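## Task

Use the inspection probe on the LC port found in the 5th of 6 columns counted from the left, the 6th of 10 blocks counted from the top, and the 4th of 4 holes counted from the top. The probe only captures an image when it sits fully inserted and motionless. Clean the port only if the panel's phone reports it as not clean: push the cleaner in until its body bottoms out, then inspect again. If the port is still not clean after two cleanings it fails. Finish with both probe and cleaner withdrawn and report pass or fail. Touching other things or using force may fail the task, and so does a robot that falls or is left leaning. In finished_scene's answer give only the result name(s), comma-separated if more than one (format like answer="comet, unicorn").

## Robot and tools

Robot: LinearBot, an omnidirectional base with a ~1.7 m column. A carriage rides the column (lift_m) holding two identical six-joint arms, left and right, each with a two-finger gripper. Arm bases sit ~0.57 m + lift_m above the floor; carriage parts hang ~0.15 m below them. Reach is ~0.78 m from the shoulder but only ~0.38 m below the arm base. Hand ~0.16 m long, 0.1 m wide (0.14 m open); fingertips taper to ~0.005 m. Parked arm: joints 1-6 = 0, 0.05, 0.05, 1.45, 0, 0; parked footprint ~0.85 m wide, 0.65 m long. Cameras: carriage_camera (fixed, forward, ~20 deg down), left_wrist_camera and right_wrist_camera (looking past the fingertips).

Frames: base frame has origin on the floor below the base centre, x forward, y left, z up, metres. left_hand/right_hand report the midpoint between the pads in this frame, with quat_wxyz; hand z runs along the fingers, fingers open along hand y; pointing straight up with joints 1,5,6 at 0 gives (1,0,0,0). base_odometry is the base frame at scene start, from wheel counts only (slip counts as travel, heading in rad, left positive, -3.142 to 3.142; can drift a degree or two).

move: one action per call. Arguments: base (a dict with exactly one key), joints (dict by joint name), optional speeds, min_time_s, cameras.
- base: translate_m (metres, forward +, -2 to 2), strafe_m (metres, left +, -2 to 2) or rotate_rad (radians, counter-clockwise +, -6.3 to 6.3). These are offsets relative to where the base last reported itself.
- joints: absolute targets, one key per joint, each arm named separately: lift_m 0 to 1 m; left_/right_joint1_rad -2.617 to 3.054 (yaw about vertical, 0 forward, + left); joint2_rad 0 to 3.141 (shoulder: 0 upper arm back and level, 1.57 up, 3.14 forward); joint3_rad 0 to 3.141 (elbow, 0 folded, 3.14 straight); joint4_rad -1.57 to 1.57 (wrist pitch, + lifts tips); joint5_rad -1.57 to 1.57 (wrist yaw, + turns tips RIGHT); joint6_rad -2.094 to 2.094 (roll, + clockwise seen from forearm); left_/right_gripper_m 0 to 0.093 m pad gap. Done tolerances: lift 0.004, j1 0.02, j2 0.105, j3 0.06, j4 0.04, j5 0.025, j6 0.02, gripper 0.004.
- speeds: caps for this action only: translate_m/strafe_m 0.02-0.5 m/s, rotate_rad 0.05-1.57 rad/s, lift_m 0.08-0.25 m/s (top value is the default).
- min_time_s: 0.1-8 s, minimum duration of each arm/gripper motion; straighter, gentler paths.
- cameras: list of names or "all"; omitted/null means all, [] means none; a bad name invalidates the call.
Unknown keys make a call invalid; out-of-range values get it refused. A refusal, or a stop that starts during or blocks a call, cancels the later move/wait/finished_scene calls in that reply. Actions cap at 15 s; base drives time out after 14 s. Joints or base not named may still be pushing toward old targets.

wait(seconds 0-10, cameras): no new command, returns state and images. zoom_image(camera, region=[x0,y0,x1,y1] pixels, max 504x504, origin top-left) enlarges the latest image of a camera shown last. read_manual(section="licences") gives licence text only. finished_scene(scene, answer) ends the scene irreversibly; the result must persist without the robot; use "unknown" if no answer.

Results: robot state, images in the order listed by "pictures" (frames may be slightly older than the state). "move" says done or the worst status. Statuses: done (base: wheels turned the commanded amount, slip possible); off_target (resting short, maybe still pushing); contact_stop/time_out (target dropped, holds position); not_followed (a self-collision check withheld arm targets; "joint command not followed"; gripper still moves); limit_stop_at_motor_heat. on_its_own lists uncommanded activity ("held at" = current target). motor_effort is percent of max, + toward higher values, bracket = peak in last action, with per-motor bias up to a few points plus half the reading; drive_wheels sign is meaningless. Joint torques: per arm joint, include arm weight, joints 1-3 wrap at ±28 N m. Motor temperatures: per arm, six joints then gripper. Camera calibration lines give K, distortion and T_world_to_cam (base frame); pose error grows on long arms.

Cautions: the base stops on wheel overload but ignores arms; arms and grippers have no contact stop and spring to target when freed. If stuck, drive ~0.2 m back the way you came (or reverse the turn); raising the lift frees a resting carriage. Never back under a table edge into the column. Reported hand positions drift, true hand usually lower, worse at long reach; joints may under- or overshoot, tiny turns may not happen; 0.1 m moves without min_time_s can bow ~2 cm. Tipping risk rises with a high carriage, stretched or loaded arms, pushing/pulling and abrupt stops; only images reveal a lean. Don't let arms strike or press each other (including grippers closing on the other's fingers); to untangle withheld arms, resend one arm's own readings with joint1 swung away, then the other in a later call. Grippers: gripping reads up to 0.005 m narrower (or 0.002 wider) than the part; shut on nothing reads 0-0.003; release by commanding well above the reading; ~45-70 N per pad. Heat: stretched or loaded arms or pushing heat motors; MOTOR HOT at 75 °C, at 100 °C the arm drops for 30-60 s. Park to cool. Avoid drops, slams, hard pushes and wheel lift.

Each tool is called after "Emit:" in YAML: its name, and indented under it one key for each argument.

## Session

Emit:
move:

Scene clock: 0.00 s.
Joint torques (N m): no reading
Motor temperatures (°C): left_arm=[31 37 34 34 31 31 31] | right_arm=[31 31 33 34 31 31 32]
base_odometry: x=+0.000 y=+0.000 heading=+0.000
base_status: not commanded
joint_positions: lift_m=+0.254 left_joint1_rad=-0.576 left_joint2_rad=+1.220 left_joint3_rad=+0.845 left_joint4_rad=+0.553 left_joint5_rad=+0.197 left_joint6_rad=+0.000 left_gripper_m=+0.01618 right_joint1_rad=+0.422 right_joint2_rad=+1.203 right_joint3_rad=+0.732 right_joint4_rad=+0.448 right_joint5_rad=+0.411 right_joint6_rad=-0.013 right_gripper_m=+0.04619
joint_status: not commanded
motor_effort: lift_m=+38 drive_wheels=+0
left_hand: x=+0.5507 y=+0.0409 z=+1.2032 quat_wxyz=(+0.714, +0.254, +0.591, -0.277) (m; base frame)
right_hand: x=+0.6134 y=-0.1946 z=+1.1295 quat_wxyz=(+0.700, -0.012, +0.714, -0.004) (m; base frame)
pictures: carriage_camera, left_wrist_camera, right_wrist_camera

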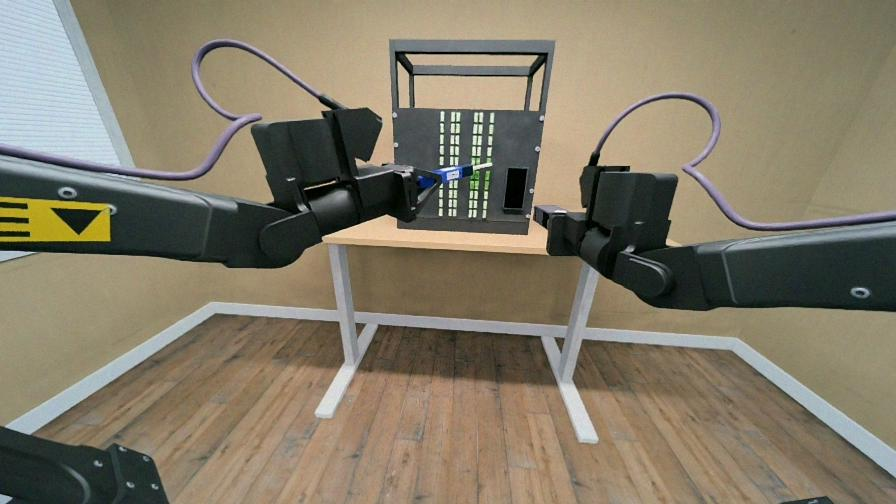

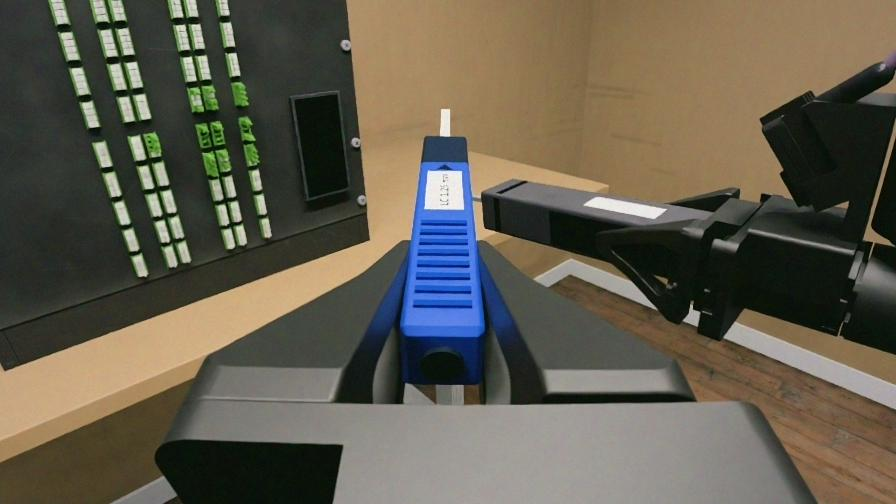

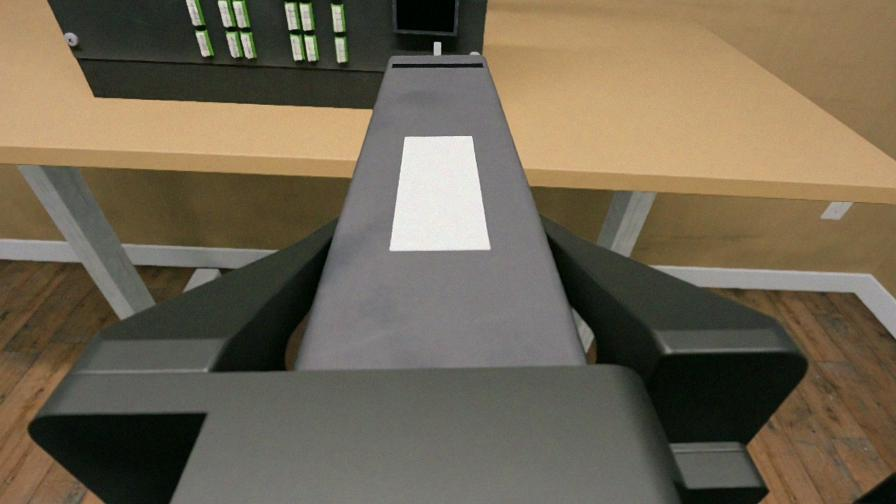

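Emit:
zoom_image:
  camera: "left_wrist_camera"
  region: [0, 0, 400, 300]

Emit:
zoom_image:
  camera: "left_wrist_camera"
  region: [340, 90, 540, 400]

Emit:
zoom_image:
  camera: "carriage_camera"
  region: [370, 30, 570, 240]

Emit:
zoom_image:
  camera: "right_wrist_camera"
  region: [300, 0, 560, 260]

Scaled by 1.260 from the camera's 896x504 image, which has a finer 1280x720 frame.

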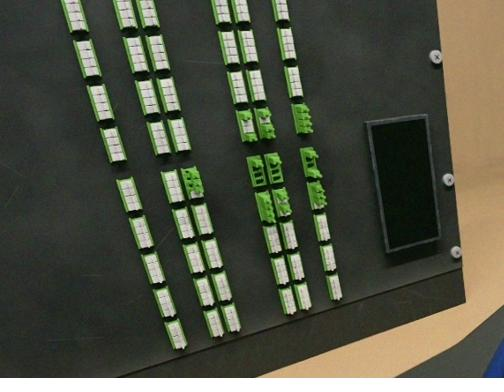

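Scaled by 1.626 from the camera's 896x504 image, which has a finer 1280x720 frame.

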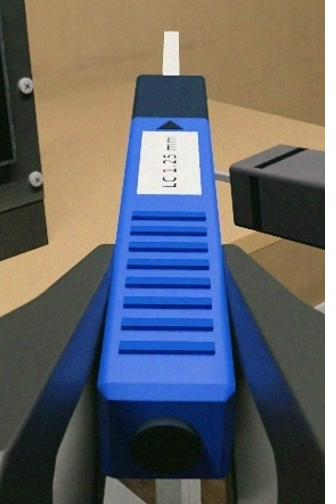

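Scaled by 2.400 from the camera's 896x504 image, which has a finer 1280x720 frame.

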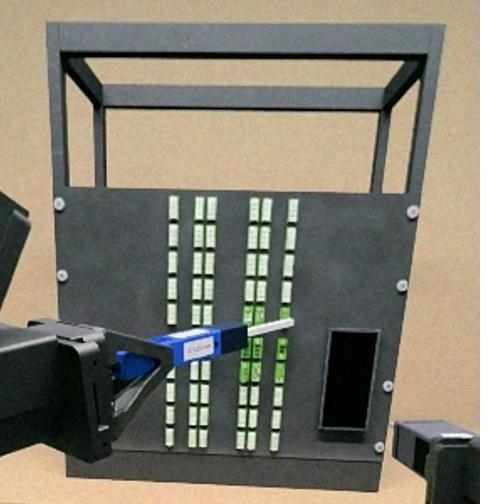

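Scaled by 1.938 from the camera's 896x504 image, which has a finer 1280x720 frame.

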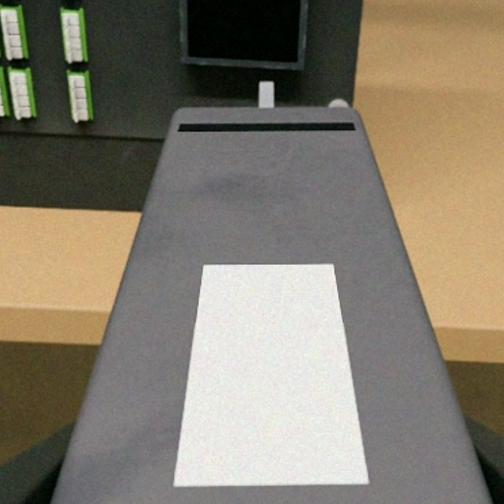

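Emit:
move:
  joints: {"left_joint1_rad":0,"left_joint2_rad":0.05,"left_joint3_rad":0.05,"left_joint4_rad":1.45,"left_joint5_rad":0,"left_joint6_rad":0,"right_joint1_rad":0,"right_joint2_rad":0.05,"right_joint3_rad":0.05,"right_joint4_rad":1.45,"right_joint5_rad":0,"right_joint6_rad":0}
  min_time_s: 5

Scene clock: 27.57 s.
Joint torques (N m): left_arm=[0.21 3.15 5.15 0.12 -0.1 0.05] | right_arm=[-0.55 2.96 4.11 0.15 -0.15 0.03]
Motor temperatures (°C): left_arm=[31 37 37 38 31 31 32] | right_arm=[31 32 38 41 31 30 33]
move: done
base_odometry: x=+0.000 y=+0.000 heading=+0.000
base_status: not commanded
joint_positions: lift_m=+0.254 left_joint1_rad=-0.007 left_joint2_rad=+0.065 left_joint3_rad=+0.063 left_joint4_rad=+1.434 left_joint5_rad=+0.007 left_joint6_rad=+0.000 left_gripper_m=+0.01618 right_joint1_rad=+0.006 right_joint2_rad=+0.062 right_joint3_rad=+0.054 right_joint4_rad=+1.431 right_joint5_rad=+0.011 right_joint6_rad=-0.009 right_gripper_m=+0.04619
joint_status: all done
motor_effort: lift_m=+38(39) drive_wheels=+1(1)
left_hand: x=+0.2541 y=+0.2952 z=+1.2663 quat_wxyz=(+0.998, +0.004, +0.069, -0.004) (m; base frame)
right_hand: x=+0.2567 y=-0.2983 z=+1.2636 quat_wxyz=(+0.997, +0.005, +0.074, -0.002) (m; base frame)
pictures: carriage_camera, left_wrist_camera, right_wrist_camera
camera_calibration:
left_wrist_camera: T_world_to_cam=[[-0.0284247, -0.999593, -0.00249639, 0.298354], [0.732325, -0.0191247, -0.680686, 0.687434], [0.680361, -0.0211765, 0.732571, -0.967357], [0, 0, 0, 1]] pos_world=[0.163208, 0.290895, 1.17733]
right_wrist_camera: T_world_to_cam=[[-0.0130022, -0.999187, -0.0381609, -0.249338], [0.66573, 0.0198255, -0.745929, 0.775166], [0.746079, -0.0351036, 0.664931, -0.918445], [0, 0, 0, 1]] pos_world=[0.16594, -0.296744, 1.17941]

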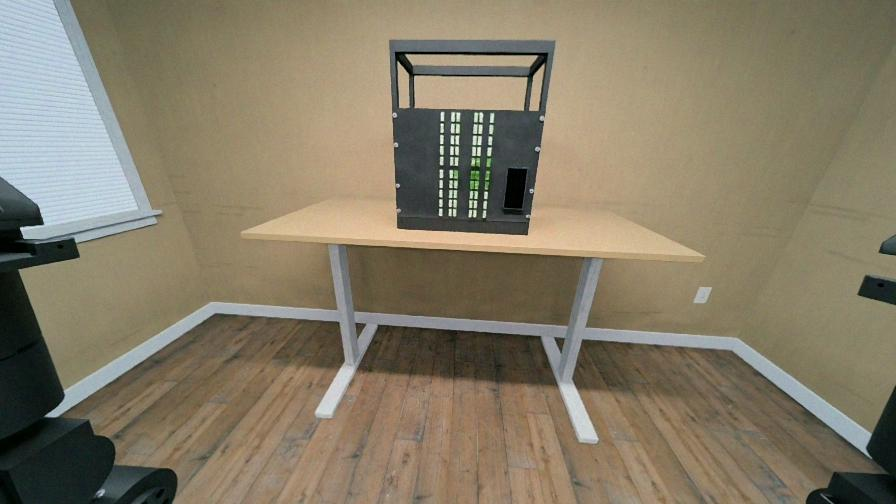

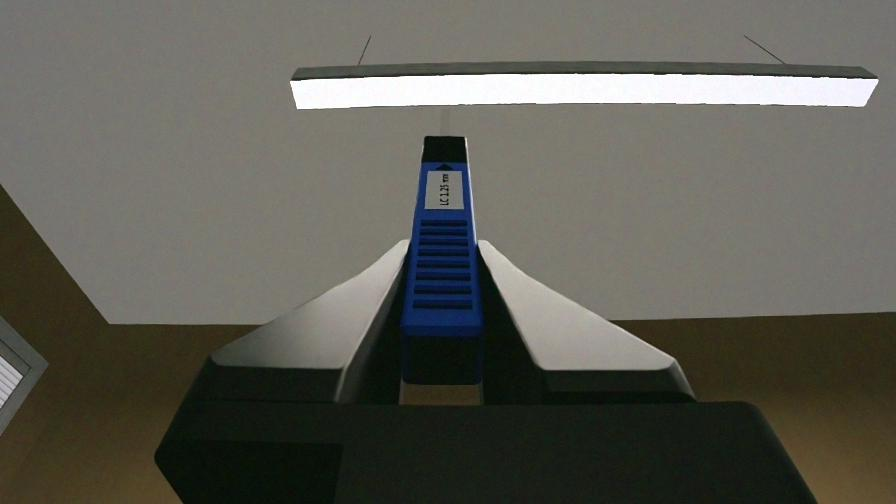

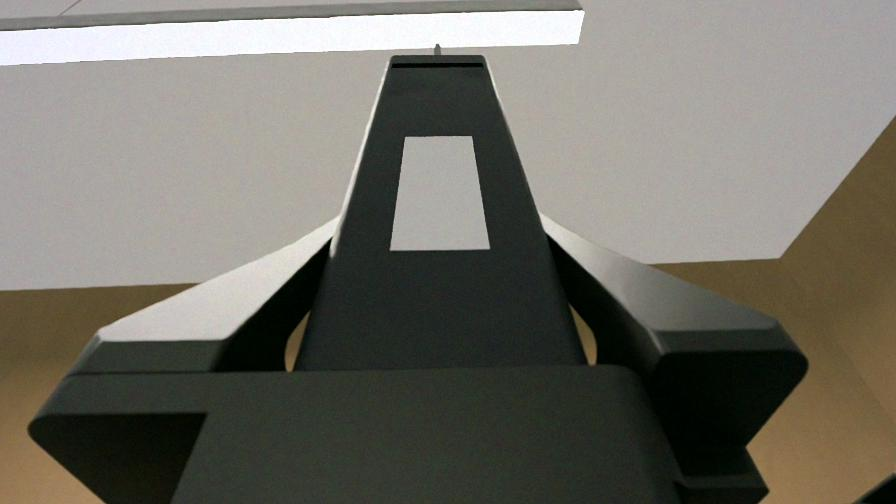

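Emit:
move:
  joints: {"lift_m":0.454}
  cameras: ["carriage_camera"]

Emit:
zoom_image:
  camera: "carriage_camera"
  region: [360, 80, 580, 360]

Scene clock: 37.43 s.
Joint torques (N m): left_arm=[0.18 3.52 5.75 0.11 -0.09 0.06] | right_arm=[-0.61 3.22 4.59 0.17 -0.12 0]
Motor temperatures (°C): left_arm=[31 37 37 37 31 30 33] | right_arm=[31 32 38 39 31 30 34]
move: done
base_odometry: x=+0.000 y=+0.000 heading=+0.000
base_status: not commanded
joint_positions: lift_m=+0.454 left_joint1_rad=-0.007 left_joint2_rad=+0.062 left_joint3_rad=+0.057 left_joint4_rad=+1.437 left_joint5_rad=+0.006 left_joint6_rad=+0.000 left_gripper_m=+0.01618 right_joint1_rad=+0.006 right_joint2_rad=+0.058 right_joint3_rad=+0.047 right_joint4_rad=+1.435 right_joint5_rad=+0.008 right_joint6_rad=-0.008 right_gripper_m=+0.04619
joint_status: all done
motor_effort: lift_m=+40(49) drive_wheels=+1(1)
left_hand: x=+0.2541 y=+0.2953 z=+1.4643 quat_wxyz=(+0.998, +0.003, +0.069, -0.004) (m; base frame)
right_hand: x=+0.2565 y=-0.2979 z=+1.4614 quat_wxyz=(+0.997, +0.004, +0.073, -0.001) (m; base frame)
pictures: carriage_camera
camera_calibration:
carriage_camera: T_world_to_cam=[[0.0462105, -0.998783, 0.0172131, -0.0331818], [-0.373918, -0.0332736, -0.926865, 1.39004], [0.92631, 0.0363946, -0.375001, 0.433104], [0, 0, 0, 1]] pos_world=[0.120105, -0.0026525, 1.45136]

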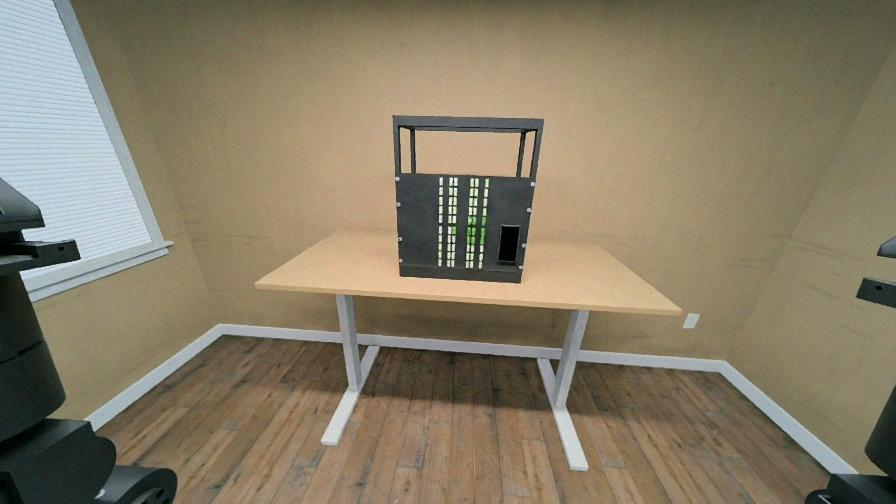

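Scaled by 1.800 from the camera's 896x504 image, which has a finer 1280x720 frame.

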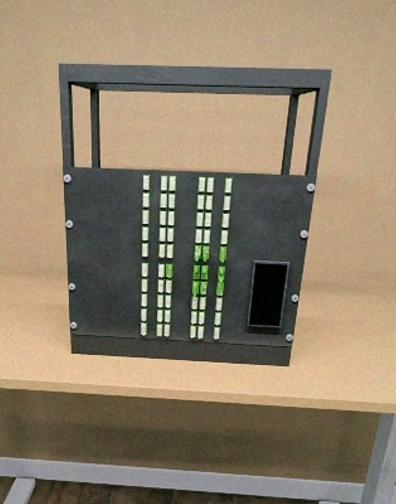

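Emit:
move:
  base: {"rotate_rad":-0.055}
  joints: {"lift_m":0.33}
  cameras: []

Emit:
move:
  joints: {"right_joint1_rad":0.69,"right_joint2_rad":2.047,"right_joint3_rad":1.435,"right_joint4_rad":0.612,"right_joint5_rad":0.69,"right_joint6_rad":0}
  min_time_s: 5

Scene clock: 62.27 s.
Joint torques (N m): left_arm=[0.17 3.55 5.76 0.07 -0.07 0.05] | right_arm=[-0.62 3.32 4.62 0.07 -0.12 0.02]
Motor temperatures (°C): left_arm=[31 37 38 35 31 30 33] | right_arm=[31 32 38 37 31 30 34]
move: done
base_odometry: x=+0.000 y=+0.000 heading=-0.055
base_status: done
joint_positions: lift_m=+0.330 left_joint1_rad=-0.007 left_joint2_rad=+0.061 left_joint3_rad=+0.057 left_joint4_rad=+1.439 left_joint5_rad=+0.005 left_joint6_rad=+0.000 left_gripper_m=+0.01618 right_joint1_rad=+0.006 right_joint2_rad=+0.057 right_joint3_rad=+0.047 right_joint4_rad=+1.438 right_joint5_rad=+0.006 right_joint6_rad=-0.007 right_gripper_m=+0.04619
joint_status: all done
motor_effort: lift_m=+36(38) drive_wheels=-7(11)
left_hand: x=+0.2535 y=+0.2955 z=+1.3405 quat_wxyz=(+0.998, +0.003, +0.068, -0.004) (m; base frame)
right_hand: x=+0.2555 y=-0.2975 z=+1.3378 quat_wxyz=(+0.997, +0.003, +0.071, -0.001) (m; base frame)
pictures: none
No camera images: "cameras" was empty.

Scene clock: 67.57 s.
Joint torques (N m): left_arm=[0.2 3.54 5.79 0.07 -0.07 0.07] | right_arm=[0.47 -12.19 9.05 2.91 0.16 0.01]
Motor temperatures (°C): left_arm=[31 37 38 35 31 30 33] | right_arm=[31 33 39 38 31 30 34]
move: off_target
base_odometry: x=+0.000 y=+0.000 heading=-0.055
base_status: not commanded
joint_positions: lift_m=+0.330 left_joint1_rad=-0.007 left_joint2_rad=+0.061 left_joint3_rad=+0.057 left_joint4_rad=+1.439 left_joint5_rad=+0.005 left_joint6_rad=+0.000 left_gripper_m=+0.01618 right_joint1_rad=+0.685 right_joint2_rad=+2.042 right_joint3_rad=+1.392 right_joint4_rad=+0.564 right_joint5_rad=+0.677 right_joint6_rad=-0.007 right_gripper_m=+0.04619
joint_status: right_joint4_rad off_target (ended at +0.564, target +0.612); the others done
motor_effort: lift_m=+37(38) drive_wheels=-7(7)
left_hand: x=+0.2535 y=+0.2955 z=+1.3405 quat_wxyz=(+0.998, +0.003, +0.068, -0.004) (m; base frame)
right_hand: x=+0.7346 y=-0.0143 z=+1.1385 quat_wxyz=(+0.683, -0.025, +0.730, -0.019) (m; base frame)
pictures: carriage_camera, left_wrist_camera, right_wrist_camera
camera_calibration:
carriage_camera: T_world_to_cam=[[0.0462105, -0.998783, 0.0172131, -0.0310508], [-0.373918, -0.0332736, -0.926865, 1.27529], [0.92631, 0.0363946, -0.375001, 0.386679], [0, 0, 0, 1]] pos_world=[0.120105, -0.0026525, 1.32756]
left_wrist_camera: T_world_to_cam=[[-0.0282092, -0.999602, -0.000725519, 0.296476], [0.734191, -0.0202266, -0.678642, 0.735484], [0.678357, -0.0196766, 0.734469, -1.02385], [0, 0, 0, 1]] pos_world=[0.162917, 0.291089, 1.25133]
right_wrist_camera: T_world_to_cam=[[-0.0193473, -0.997541, 0.0673643, -0.0796257], [-0.689921, -0.0354446, -0.723016, 1.32707], [0.723626, -0.0604645, -0.687539, 0.374122], [0, 0, 0, 1]] pos_world=[0.643312, -0.00977127, 1.22208]

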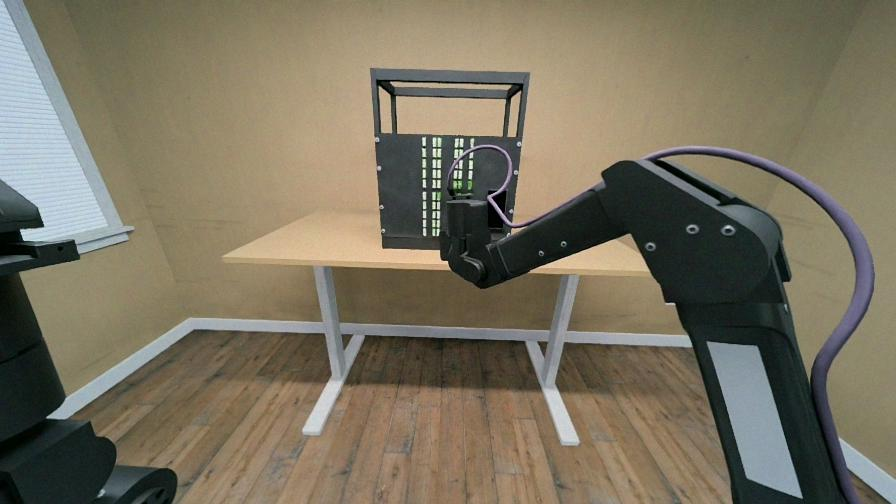

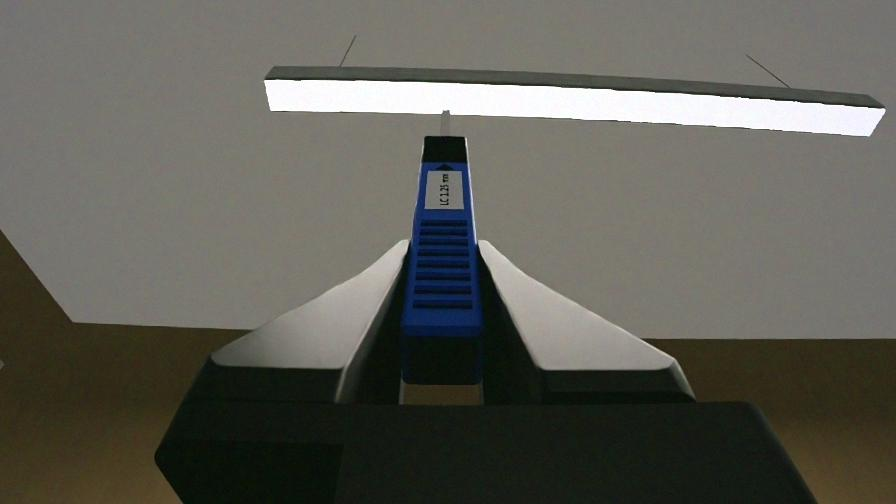

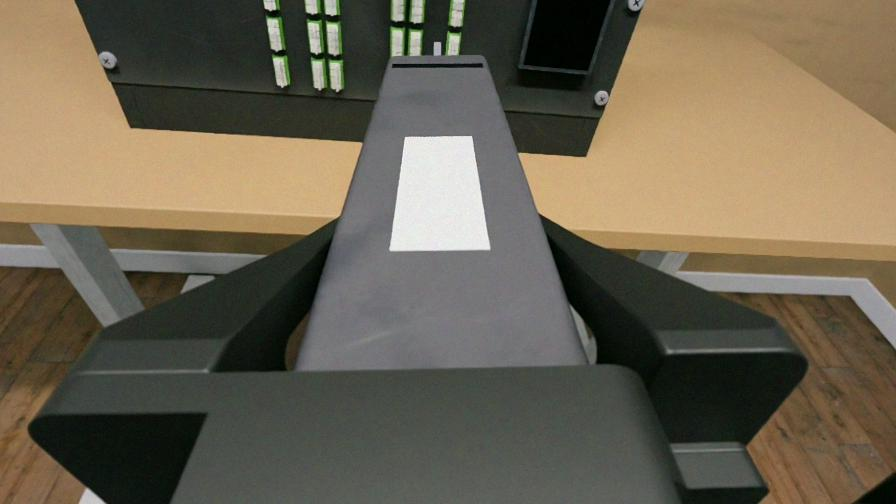

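Emit:
move:
  joints: {"right_joint3_rad":1.478,"right_joint4_rad":0.67,"right_joint2_rad":2.047,"right_joint1_rad":0.69,"right_joint5_rad":0.7,"left_joint1_rad":0.25,"left_joint2_rad":1.49,"left_joint3_rad":1.18,"left_joint4_rad":0.36,"left_joint5_rad":0.85,"left_joint6_rad":0}
  min_time_s: 5

Emit:
zoom_image:
  camera: "left_wrist_camera"
  region: [200, 0, 600, 300]

Scene clock: 87.67 s.
Joint torques (N m): left_arm=[0.21 -5.9 11.7 2.03 0.03 0.05] | right_arm=[0.47 -12.21 9.1 3.02 0.07 -0.01]
Motor temperatures (°C): left_arm=[31 37 40 35 31 30 33] | right_arm=[31 44 42 44 31 30 34]
move: off_target
base_odometry: x=+0.000 y=+0.000 heading=-0.055
base_status: not commanded
joint_positions: lift_m=+0.330 left_joint1_rad=+0.244 left_joint2_rad=+1.470 left_joint3_rad=+1.151 left_joint4_rad=+0.375 left_joint5_rad=+0.842 left_joint6_rad=+0.000 left_gripper_m=+0.01618 right_joint1_rad=+0.685 right_joint2_rad=+2.042 right_joint3_rad=+1.434 right_joint4_rad=+0.606 right_joint5_rad=+0.690 right_joint6_rad=-0.007 right_gripper_m=+0.04619
joint_status: right_joint4_rad off_target (ended at +0.606, target +0.670); the others done
motor_effort: lift_m=+36(38) drive_wheels=-7(7)
left_hand: x=+0.6698 y=+0.2767 z=+1.2746 quat_wxyz=(+0.692, +0.218, +0.659, -0.198) (m; base frame)
right_hand: x=+0.7383 y=-0.0134 z=+1.1662 quat_wxyz=(+0.707, -0.001, +0.707, -0.004) (m; base frame)
pictures: carriage_camera, left_wrist_camera, right_wrist_camera
camera_calibration:
carriage_camera: T_world_to_cam=[[0.0462105, -0.998783, 0.0172131, -0.0310508], [-0.373918, -0.0332736, -0.926865, 1.27529], [0.92631, 0.0363946, -0.375001, 0.386679], [0, 0, 0, 1]] pos_world=[0.120105, -0.0026525, 1.32756]
left_wrist_camera: T_world_to_cam=[[-0.562064, -0.826862, -0.0195742, 0.623118], [-0.439504, 0.318636, -0.839826, 1.28259], [0.700657, -0.463433, -0.542503, 0.477308], [0, 0, 0, 1]] pos_world=[0.579508, 0.327752, 1.34829]
right_wrist_camera: T_world_to_cam=[[-0.0349716, -0.999317, 0.0119691, -0.00447241], [-0.64043, 0.0132148, -0.767903, 1.36622], [0.76722, -0.0345202, -0.640454, 0.303783], [0, 0, 0, 1]] pos_world=[0.641743, -0.012037, 1.24374]

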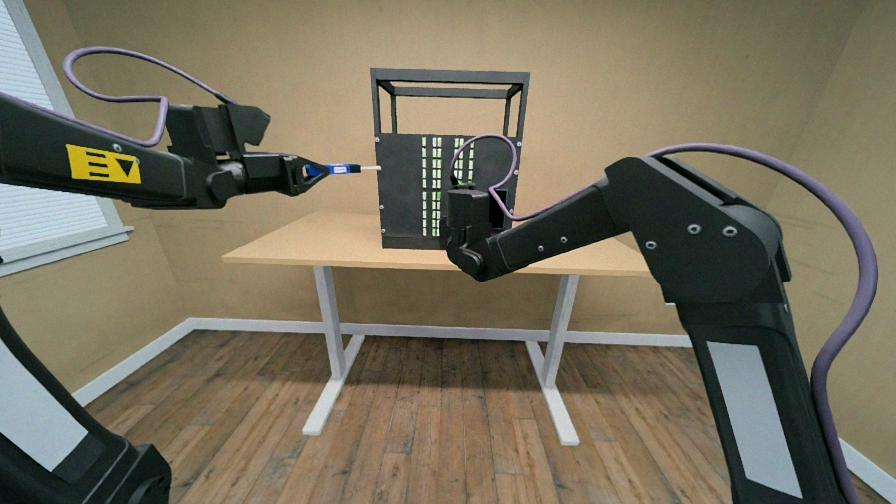

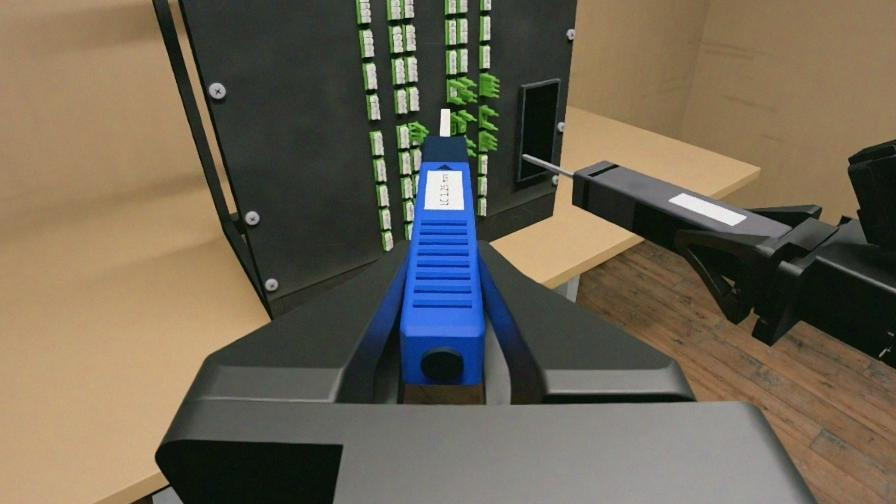

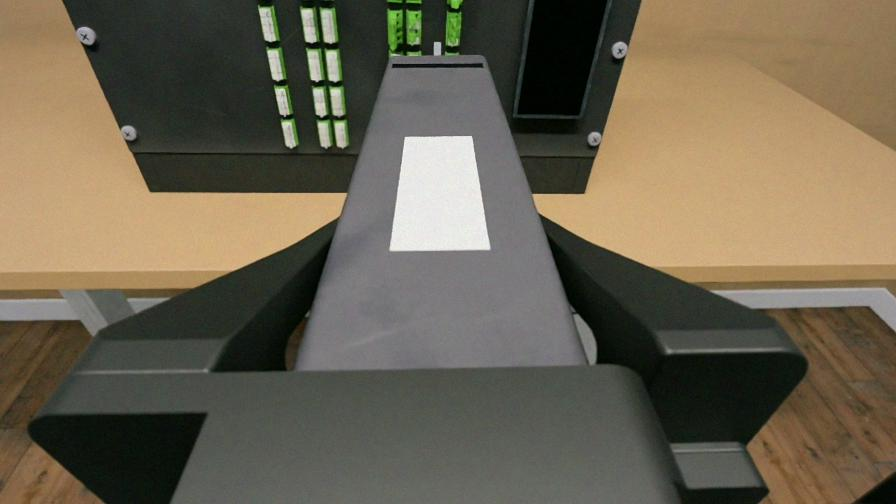

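Scaled by 1.260 from the camera's 896x504 image, which has a finer 1280x720 frame.

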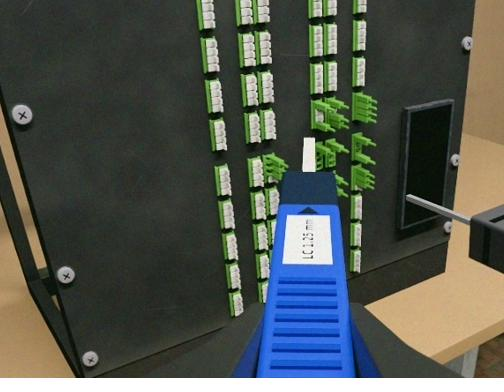

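Emit:
zoom_image:
  camera: "carriage_camera"
  region: [370, 120, 530, 260]

Emit:
move:
  joints: {"left_joint5_rad":1.0,"left_joint4_rad":0.3}
  min_time_s: 2
  cameras: ["left_wrist_camera"]

Emit:
zoom_image:
  camera: "left_wrist_camera"
  region: [300, 20, 520, 180]

Scaled by 3.150 from the camera's 896x504 image, which has a finer 1280x720 frame.

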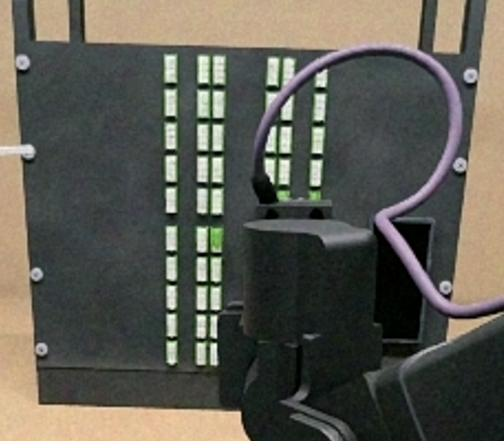

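Scene clock: 101.13 s.
Joint torques (N m): left_arm=[0.18 -5.82 11.66 1.96 0.05 0.05] | right_arm=[0.44 -12.31 9.07 3.04 0.08 0]
Motor temperatures (°C): left_arm=[31 38 44 37 31 30 33] | right_arm=[31 48 47 46 31 30 34]
move: done
base_odometry: x=+0.000 y=+0.000 heading=-0.055
base_status: not commanded
joint_positions: lift_m=+0.330 left_joint1_rad=+0.244 left_joint2_rad=+1.470 left_joint3_rad=+1.151 left_joint4_rad=+0.315 left_joint5_rad=+0.993 left_joint6_rad=+0.000 left_gripper_m=+0.01618 right_joint1_rad=+0.685 right_joint2_rad=+2.042 right_joint3_rad=+1.434 right_joint4_rad=+0.608 right_joint5_rad=+0.690 right_joint6_rad=-0.007 right_gripper_m=+0.04619
joint_status: all done
motor_effort: lift_m=+36(38) drive_wheels=-7(7)
left_hand: x=+0.6540 y=+0.2566 z=+1.2635 quat_wxyz=(+0.657, +0.258, +0.659, -0.260) (m; base frame)
right_hand: x=+0.7383 y=-0.0136 z=+1.1665 quat_wxyz=(+0.707, +0.000, +0.707, -0.004) (m; base frame)
pictures: left_wrist_camera
camera_calibration:
left_wrist_camera: T_world_to_cam=[[-0.679391, -0.733344, 0.0251947, 0.593521], [-0.435874, 0.375709, -0.817837, 1.2279], [0.59029, -0.566613, -0.574898, 0.61262], [0, 0, 0, 1]] pos_world=[0.576818, 0.321041, 1.34146]

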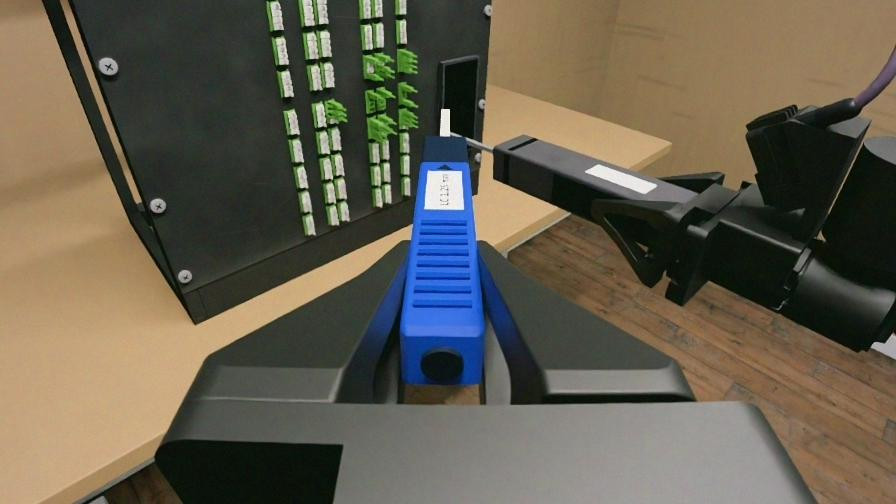

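Scaled by 2.291 from the camera's 896x504 image, which has a finer 1280x720 frame.

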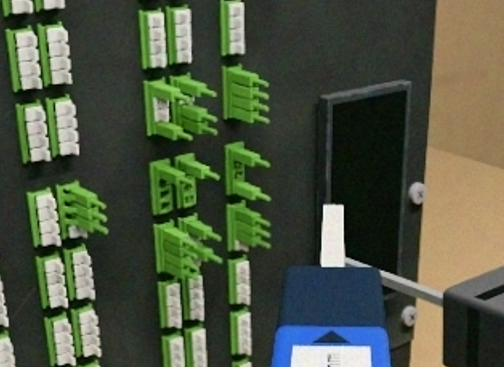

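Emit:
move:
  joints: {"lift_m":0.39}
  cameras: ["right_wrist_camera","left_wrist_camera"]

Emit:
zoom_image:
  camera: "right_wrist_camera"
  region: [370, 0, 500, 100]

Emit:
zoom_image:
  camera: "left_wrist_camera"
  region: [330, 0, 480, 120]

Scene clock: 112.80 s.
Joint torques (N m): left_arm=[0.17 -6.72 10.13 2.03 0.02 0.06] | right_arm=[0.58 -13.78 7.88 2.91 0.05 0.03]
Motor temperatures (°C): left_arm=[31 38 46 39 31 30 33] | right_arm=[31 51 49 47 31 30 35]
move: done
base_odometry: x=+0.000 y=+0.000 heading=-0.055
base_status: not commanded
joint_positions: lift_m=+0.390 left_joint1_rad=+0.244 left_joint2_rad=+1.478 left_joint3_rad=+1.165 left_joint4_rad=+0.307 left_joint5_rad=+0.994 left_joint6_rad=+0.000 left_gripper_m=+0.01618 right_joint1_rad=+0.685 right_joint2_rad=+2.058 right_joint3_rad=+1.450 right_joint4_rad=+0.620 right_joint5_rad=+0.692 right_joint6_rad=-0.007 right_gripper_m=+0.04619
joint_status: all done
motor_effort: lift_m=+38(49) drive_wheels=-6(7)
left_hand: x=+0.6559 y=+0.2569 z=+1.3249 quat_wxyz=(+0.656, +0.258, +0.660, -0.260) (m; base frame)
right_hand: x=+0.7412 y=-0.0115 z=+1.2265 quat_wxyz=(+0.710, +0.003, +0.704, -0.002) (m; base frame)
pictures: left_wrist_camera, right_wrist_camera
camera_calibration:
left_wrist_camera: T_world_to_cam=[[-0.680451, -0.732315, 0.0264782, 0.592321], [-0.436492, 0.376026, -0.817361, 1.27856], [0.588609, -0.567732, -0.575517, 0.649173], [0, 0, 0, 1]] pos_world=[0.579017, 0.321551, 1.40297]
right_wrist_camera: T_world_to_cam=[[-0.0372814, -0.999298, 0.00368674, 0.00865934], [-0.632902, 0.0207567, -0.773954, 1.4162], [0.773334, -0.0311874, -0.633231, 0.326901], [0, 0, 0, 1]] pos_world=[0.643833, -0.0105471, 1.30304]

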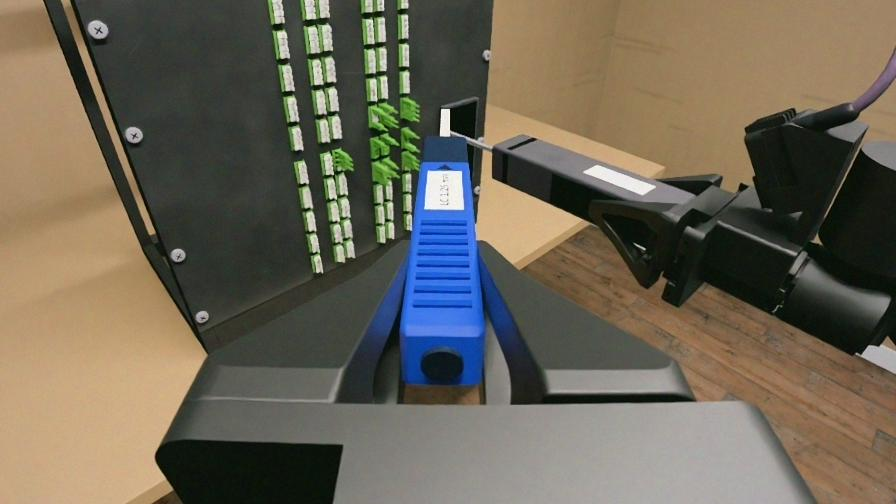

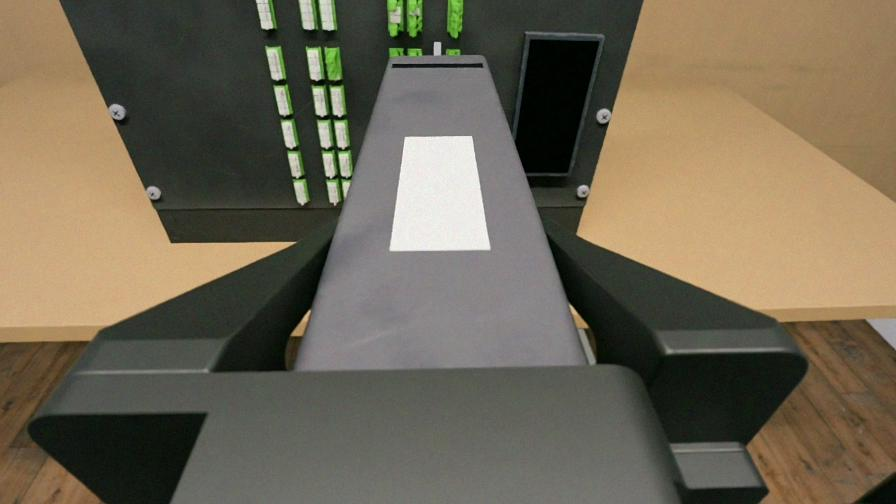

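Scaled by 3.877 from the camera's 896x504 image, which has a finer 1280x720 frame.

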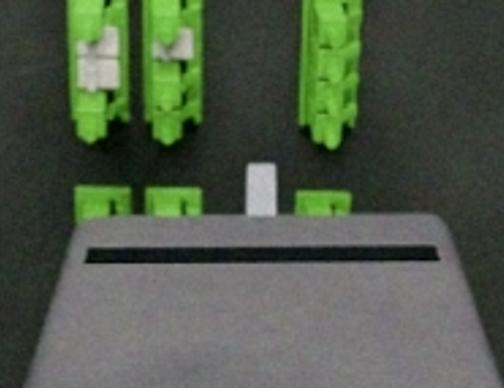

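Scaled by 3.360 from the camera's 896x504 image, which has a finer 1280x720 frame.

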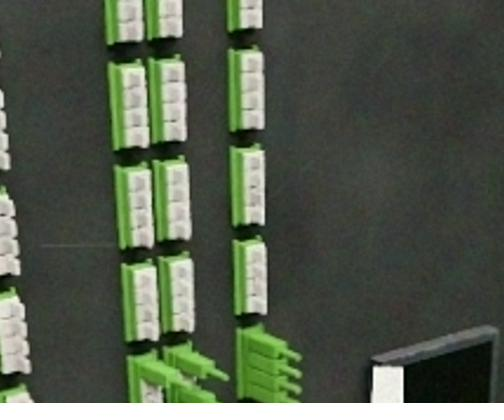

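Emit:
move:
  joints: {"lift_m":0.365}
  cameras: ["right_wrist_camera","left_wrist_camera"]

Emit:
zoom_image:
  camera: "right_wrist_camera"
  region: [380, 0, 480, 60]

Emit:
zoom_image:
  camera: "left_wrist_camera"
  region: [340, 70, 460, 170]

Scene clock: 117.23 s.
Joint torques (N m): left_arm=[0.17 -7.02 10.21 2.12 0.05 0.06] | right_arm=[0.51 -14.23 7.95 3 0.07 0.01]
Motor temperatures (°C): left_arm=[31 38 46 39 31 30 33] | right_arm=[31 53 49 48 31 30 35]
move: done
base_odometry: x=+0.000 y=+0.000 heading=-0.055
base_status: not commanded
joint_positions: lift_m=+0.365 left_joint1_rad=+0.244 left_joint2_rad=+1.481 left_joint3_rad=+1.165 left_joint4_rad=+0.299 left_joint5_rad=+0.995 left_joint6_rad=+0.000 left_gripper_m=+0.01618 right_joint1_rad=+0.685 right_joint2_rad=+2.061 right_joint3_rad=+1.450 right_joint4_rad=+0.611 right_joint5_rad=+0.693 right_joint6_rad=-0.007 right_gripper_m=+0.04619
joint_status: all done
motor_effort: lift_m=+37(39) drive_wheels=-7(7)
left_hand: x=+0.6565 y=+0.2570 z=+1.2979 quat_wxyz=(+0.653, +0.256, +0.663, -0.263) (m; base frame)
right_hand: x=+0.7415 y=-0.0114 z=+1.1981 quat_wxyz=(+0.707, +0.000, +0.707, -0.005) (m; base frame)
pictures: left_wrist_camera, right_wrist_camera
camera_calibration:
left_wrist_camera: T_world_to_cam=[[-0.680483, -0.731935, 0.0348327, 0.582601], [-0.444191, 0.374227, -0.814032, 1.25792], [0.582784, -0.569408, -0.579774, 0.643081], [0, 0, 0, 1]] pos_world=[0.580428, 0.321857, 1.37653]
right_wrist_camera: T_world_to_cam=[[-0.0379155, -0.999215, 0.0114871, 0.0000661126], [-0.639898, 0.0154486, -0.768304, 1.39278], [0.767524, -0.0364812, -0.639982, 0.321032], [0, 0, 0, 1]] pos_world=[0.644843, -0.00973885, 1.27554]

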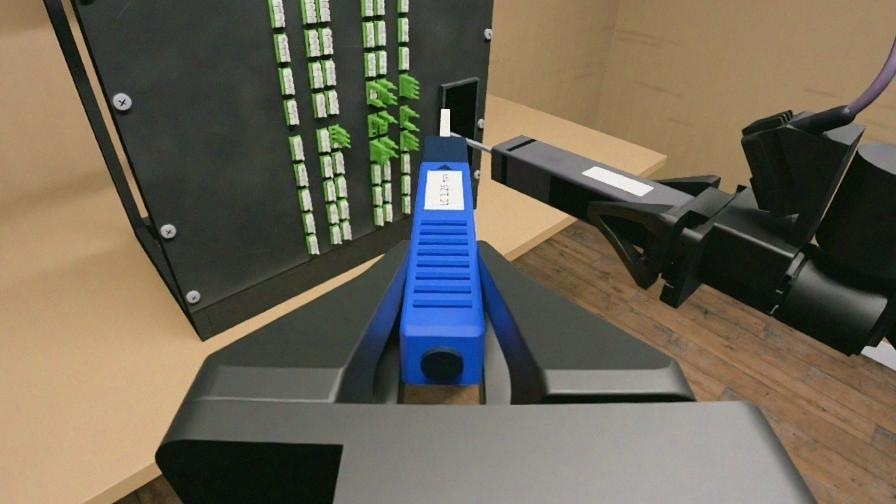

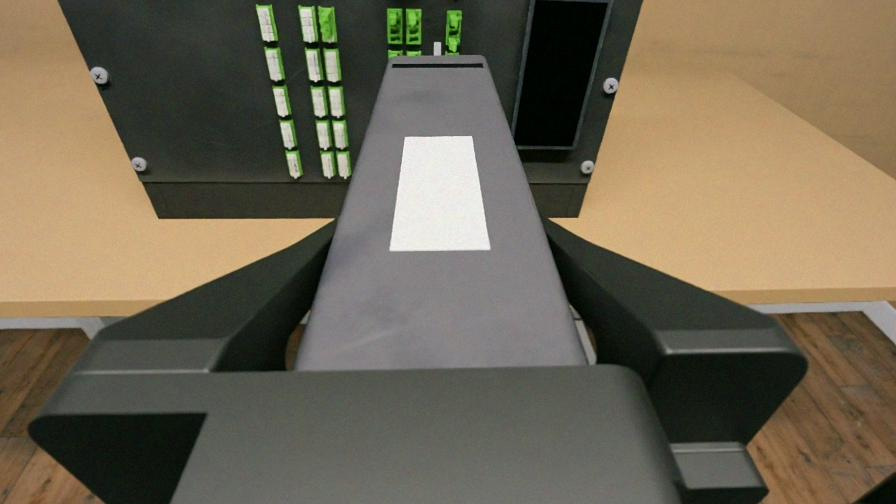

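Scaled by 5.040 from the camera's 896x504 image, which has a finer 1280x720 frame.

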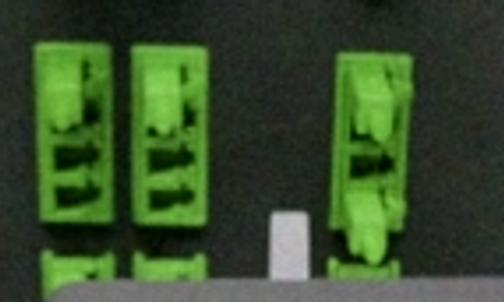

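Scaled by 4.200 from the camera's 896x504 image, which has a finer 1280x720 frame.

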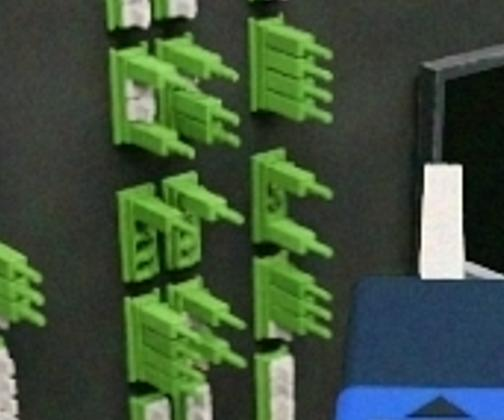

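Emit:
zoom_image:
  camera: "right_wrist_camera"
  region: [40, 0, 380, 230]

Emit:
zoom_image:
  camera: "right_wrist_camera"
  region: [480, 0, 700, 230]

Scaled by 1.482 from the camera's 896x504 image, which has a finer 1280x720 frame.

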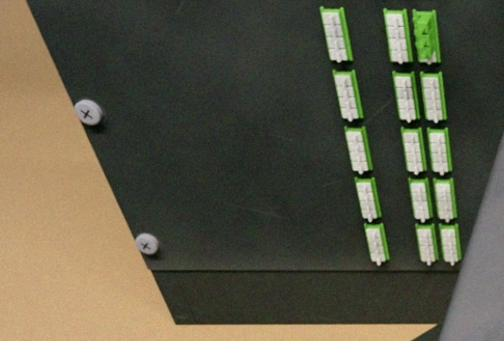

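Scaled by 2.191 from the camera's 896x504 image, which has a finer 1280x720 frame.

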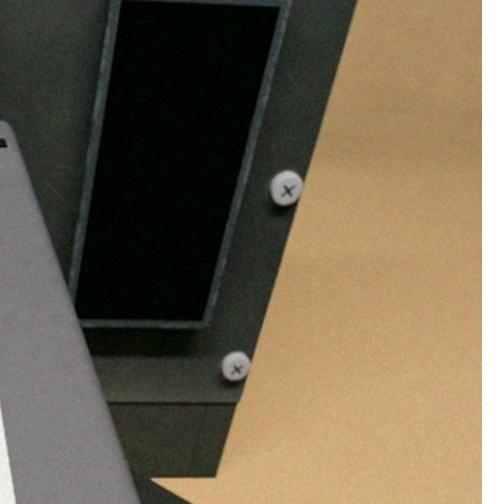

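Emit:
zoom_image:
  camera: "left_wrist_camera"
  region: [420, 100, 760, 310]

Emit:
zoom_image:
  camera: "left_wrist_camera"
  region: [60, 0, 500, 350]

Scaled by 1.482 from the camera's 896x504 image, which has a finer 1280x720 frame.

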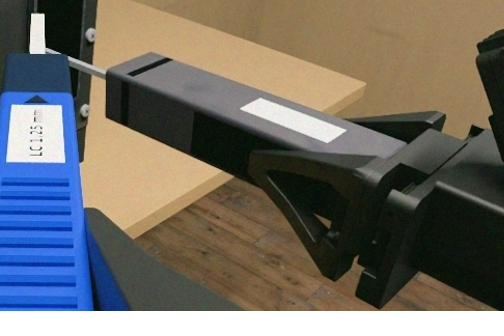

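Scaled by 1.145 from the camera's 896x504 image, which has a finer 1280x720 frame.

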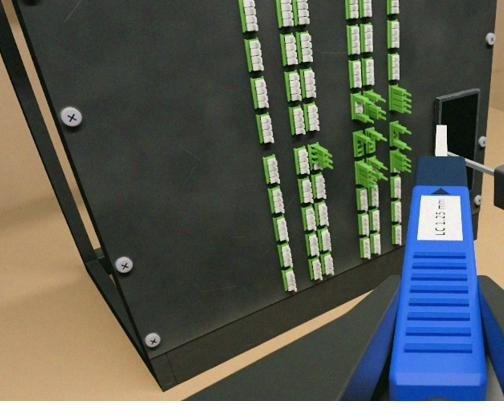

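Emit:
zoom_image:
  camera: "left_wrist_camera"
  region: [440, 110, 580, 220]

Emit:
zoom_image:
  camera: "left_wrist_camera"
  region: [560, 130, 700, 240]

Scaled by 3.600 from the camera's 896x504 image, which has a finer 1280x720 frame.

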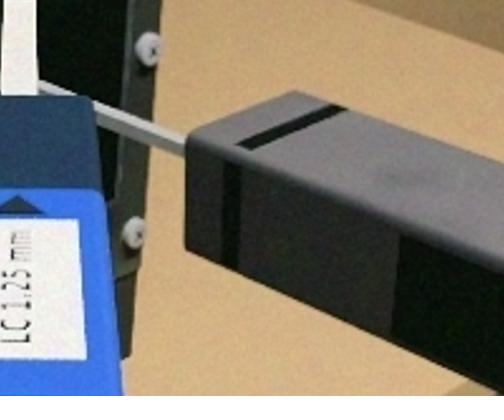

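Scaled by 3.600 from the camera's 896x504 image, which has a finer 1280x720 frame.

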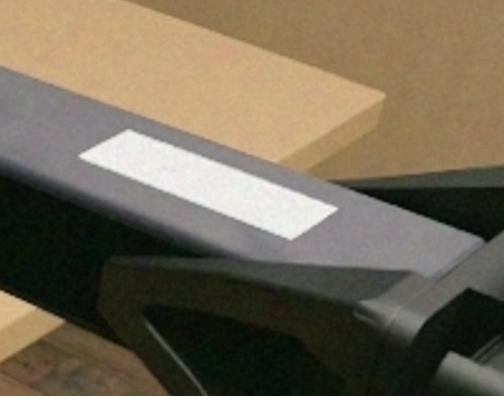

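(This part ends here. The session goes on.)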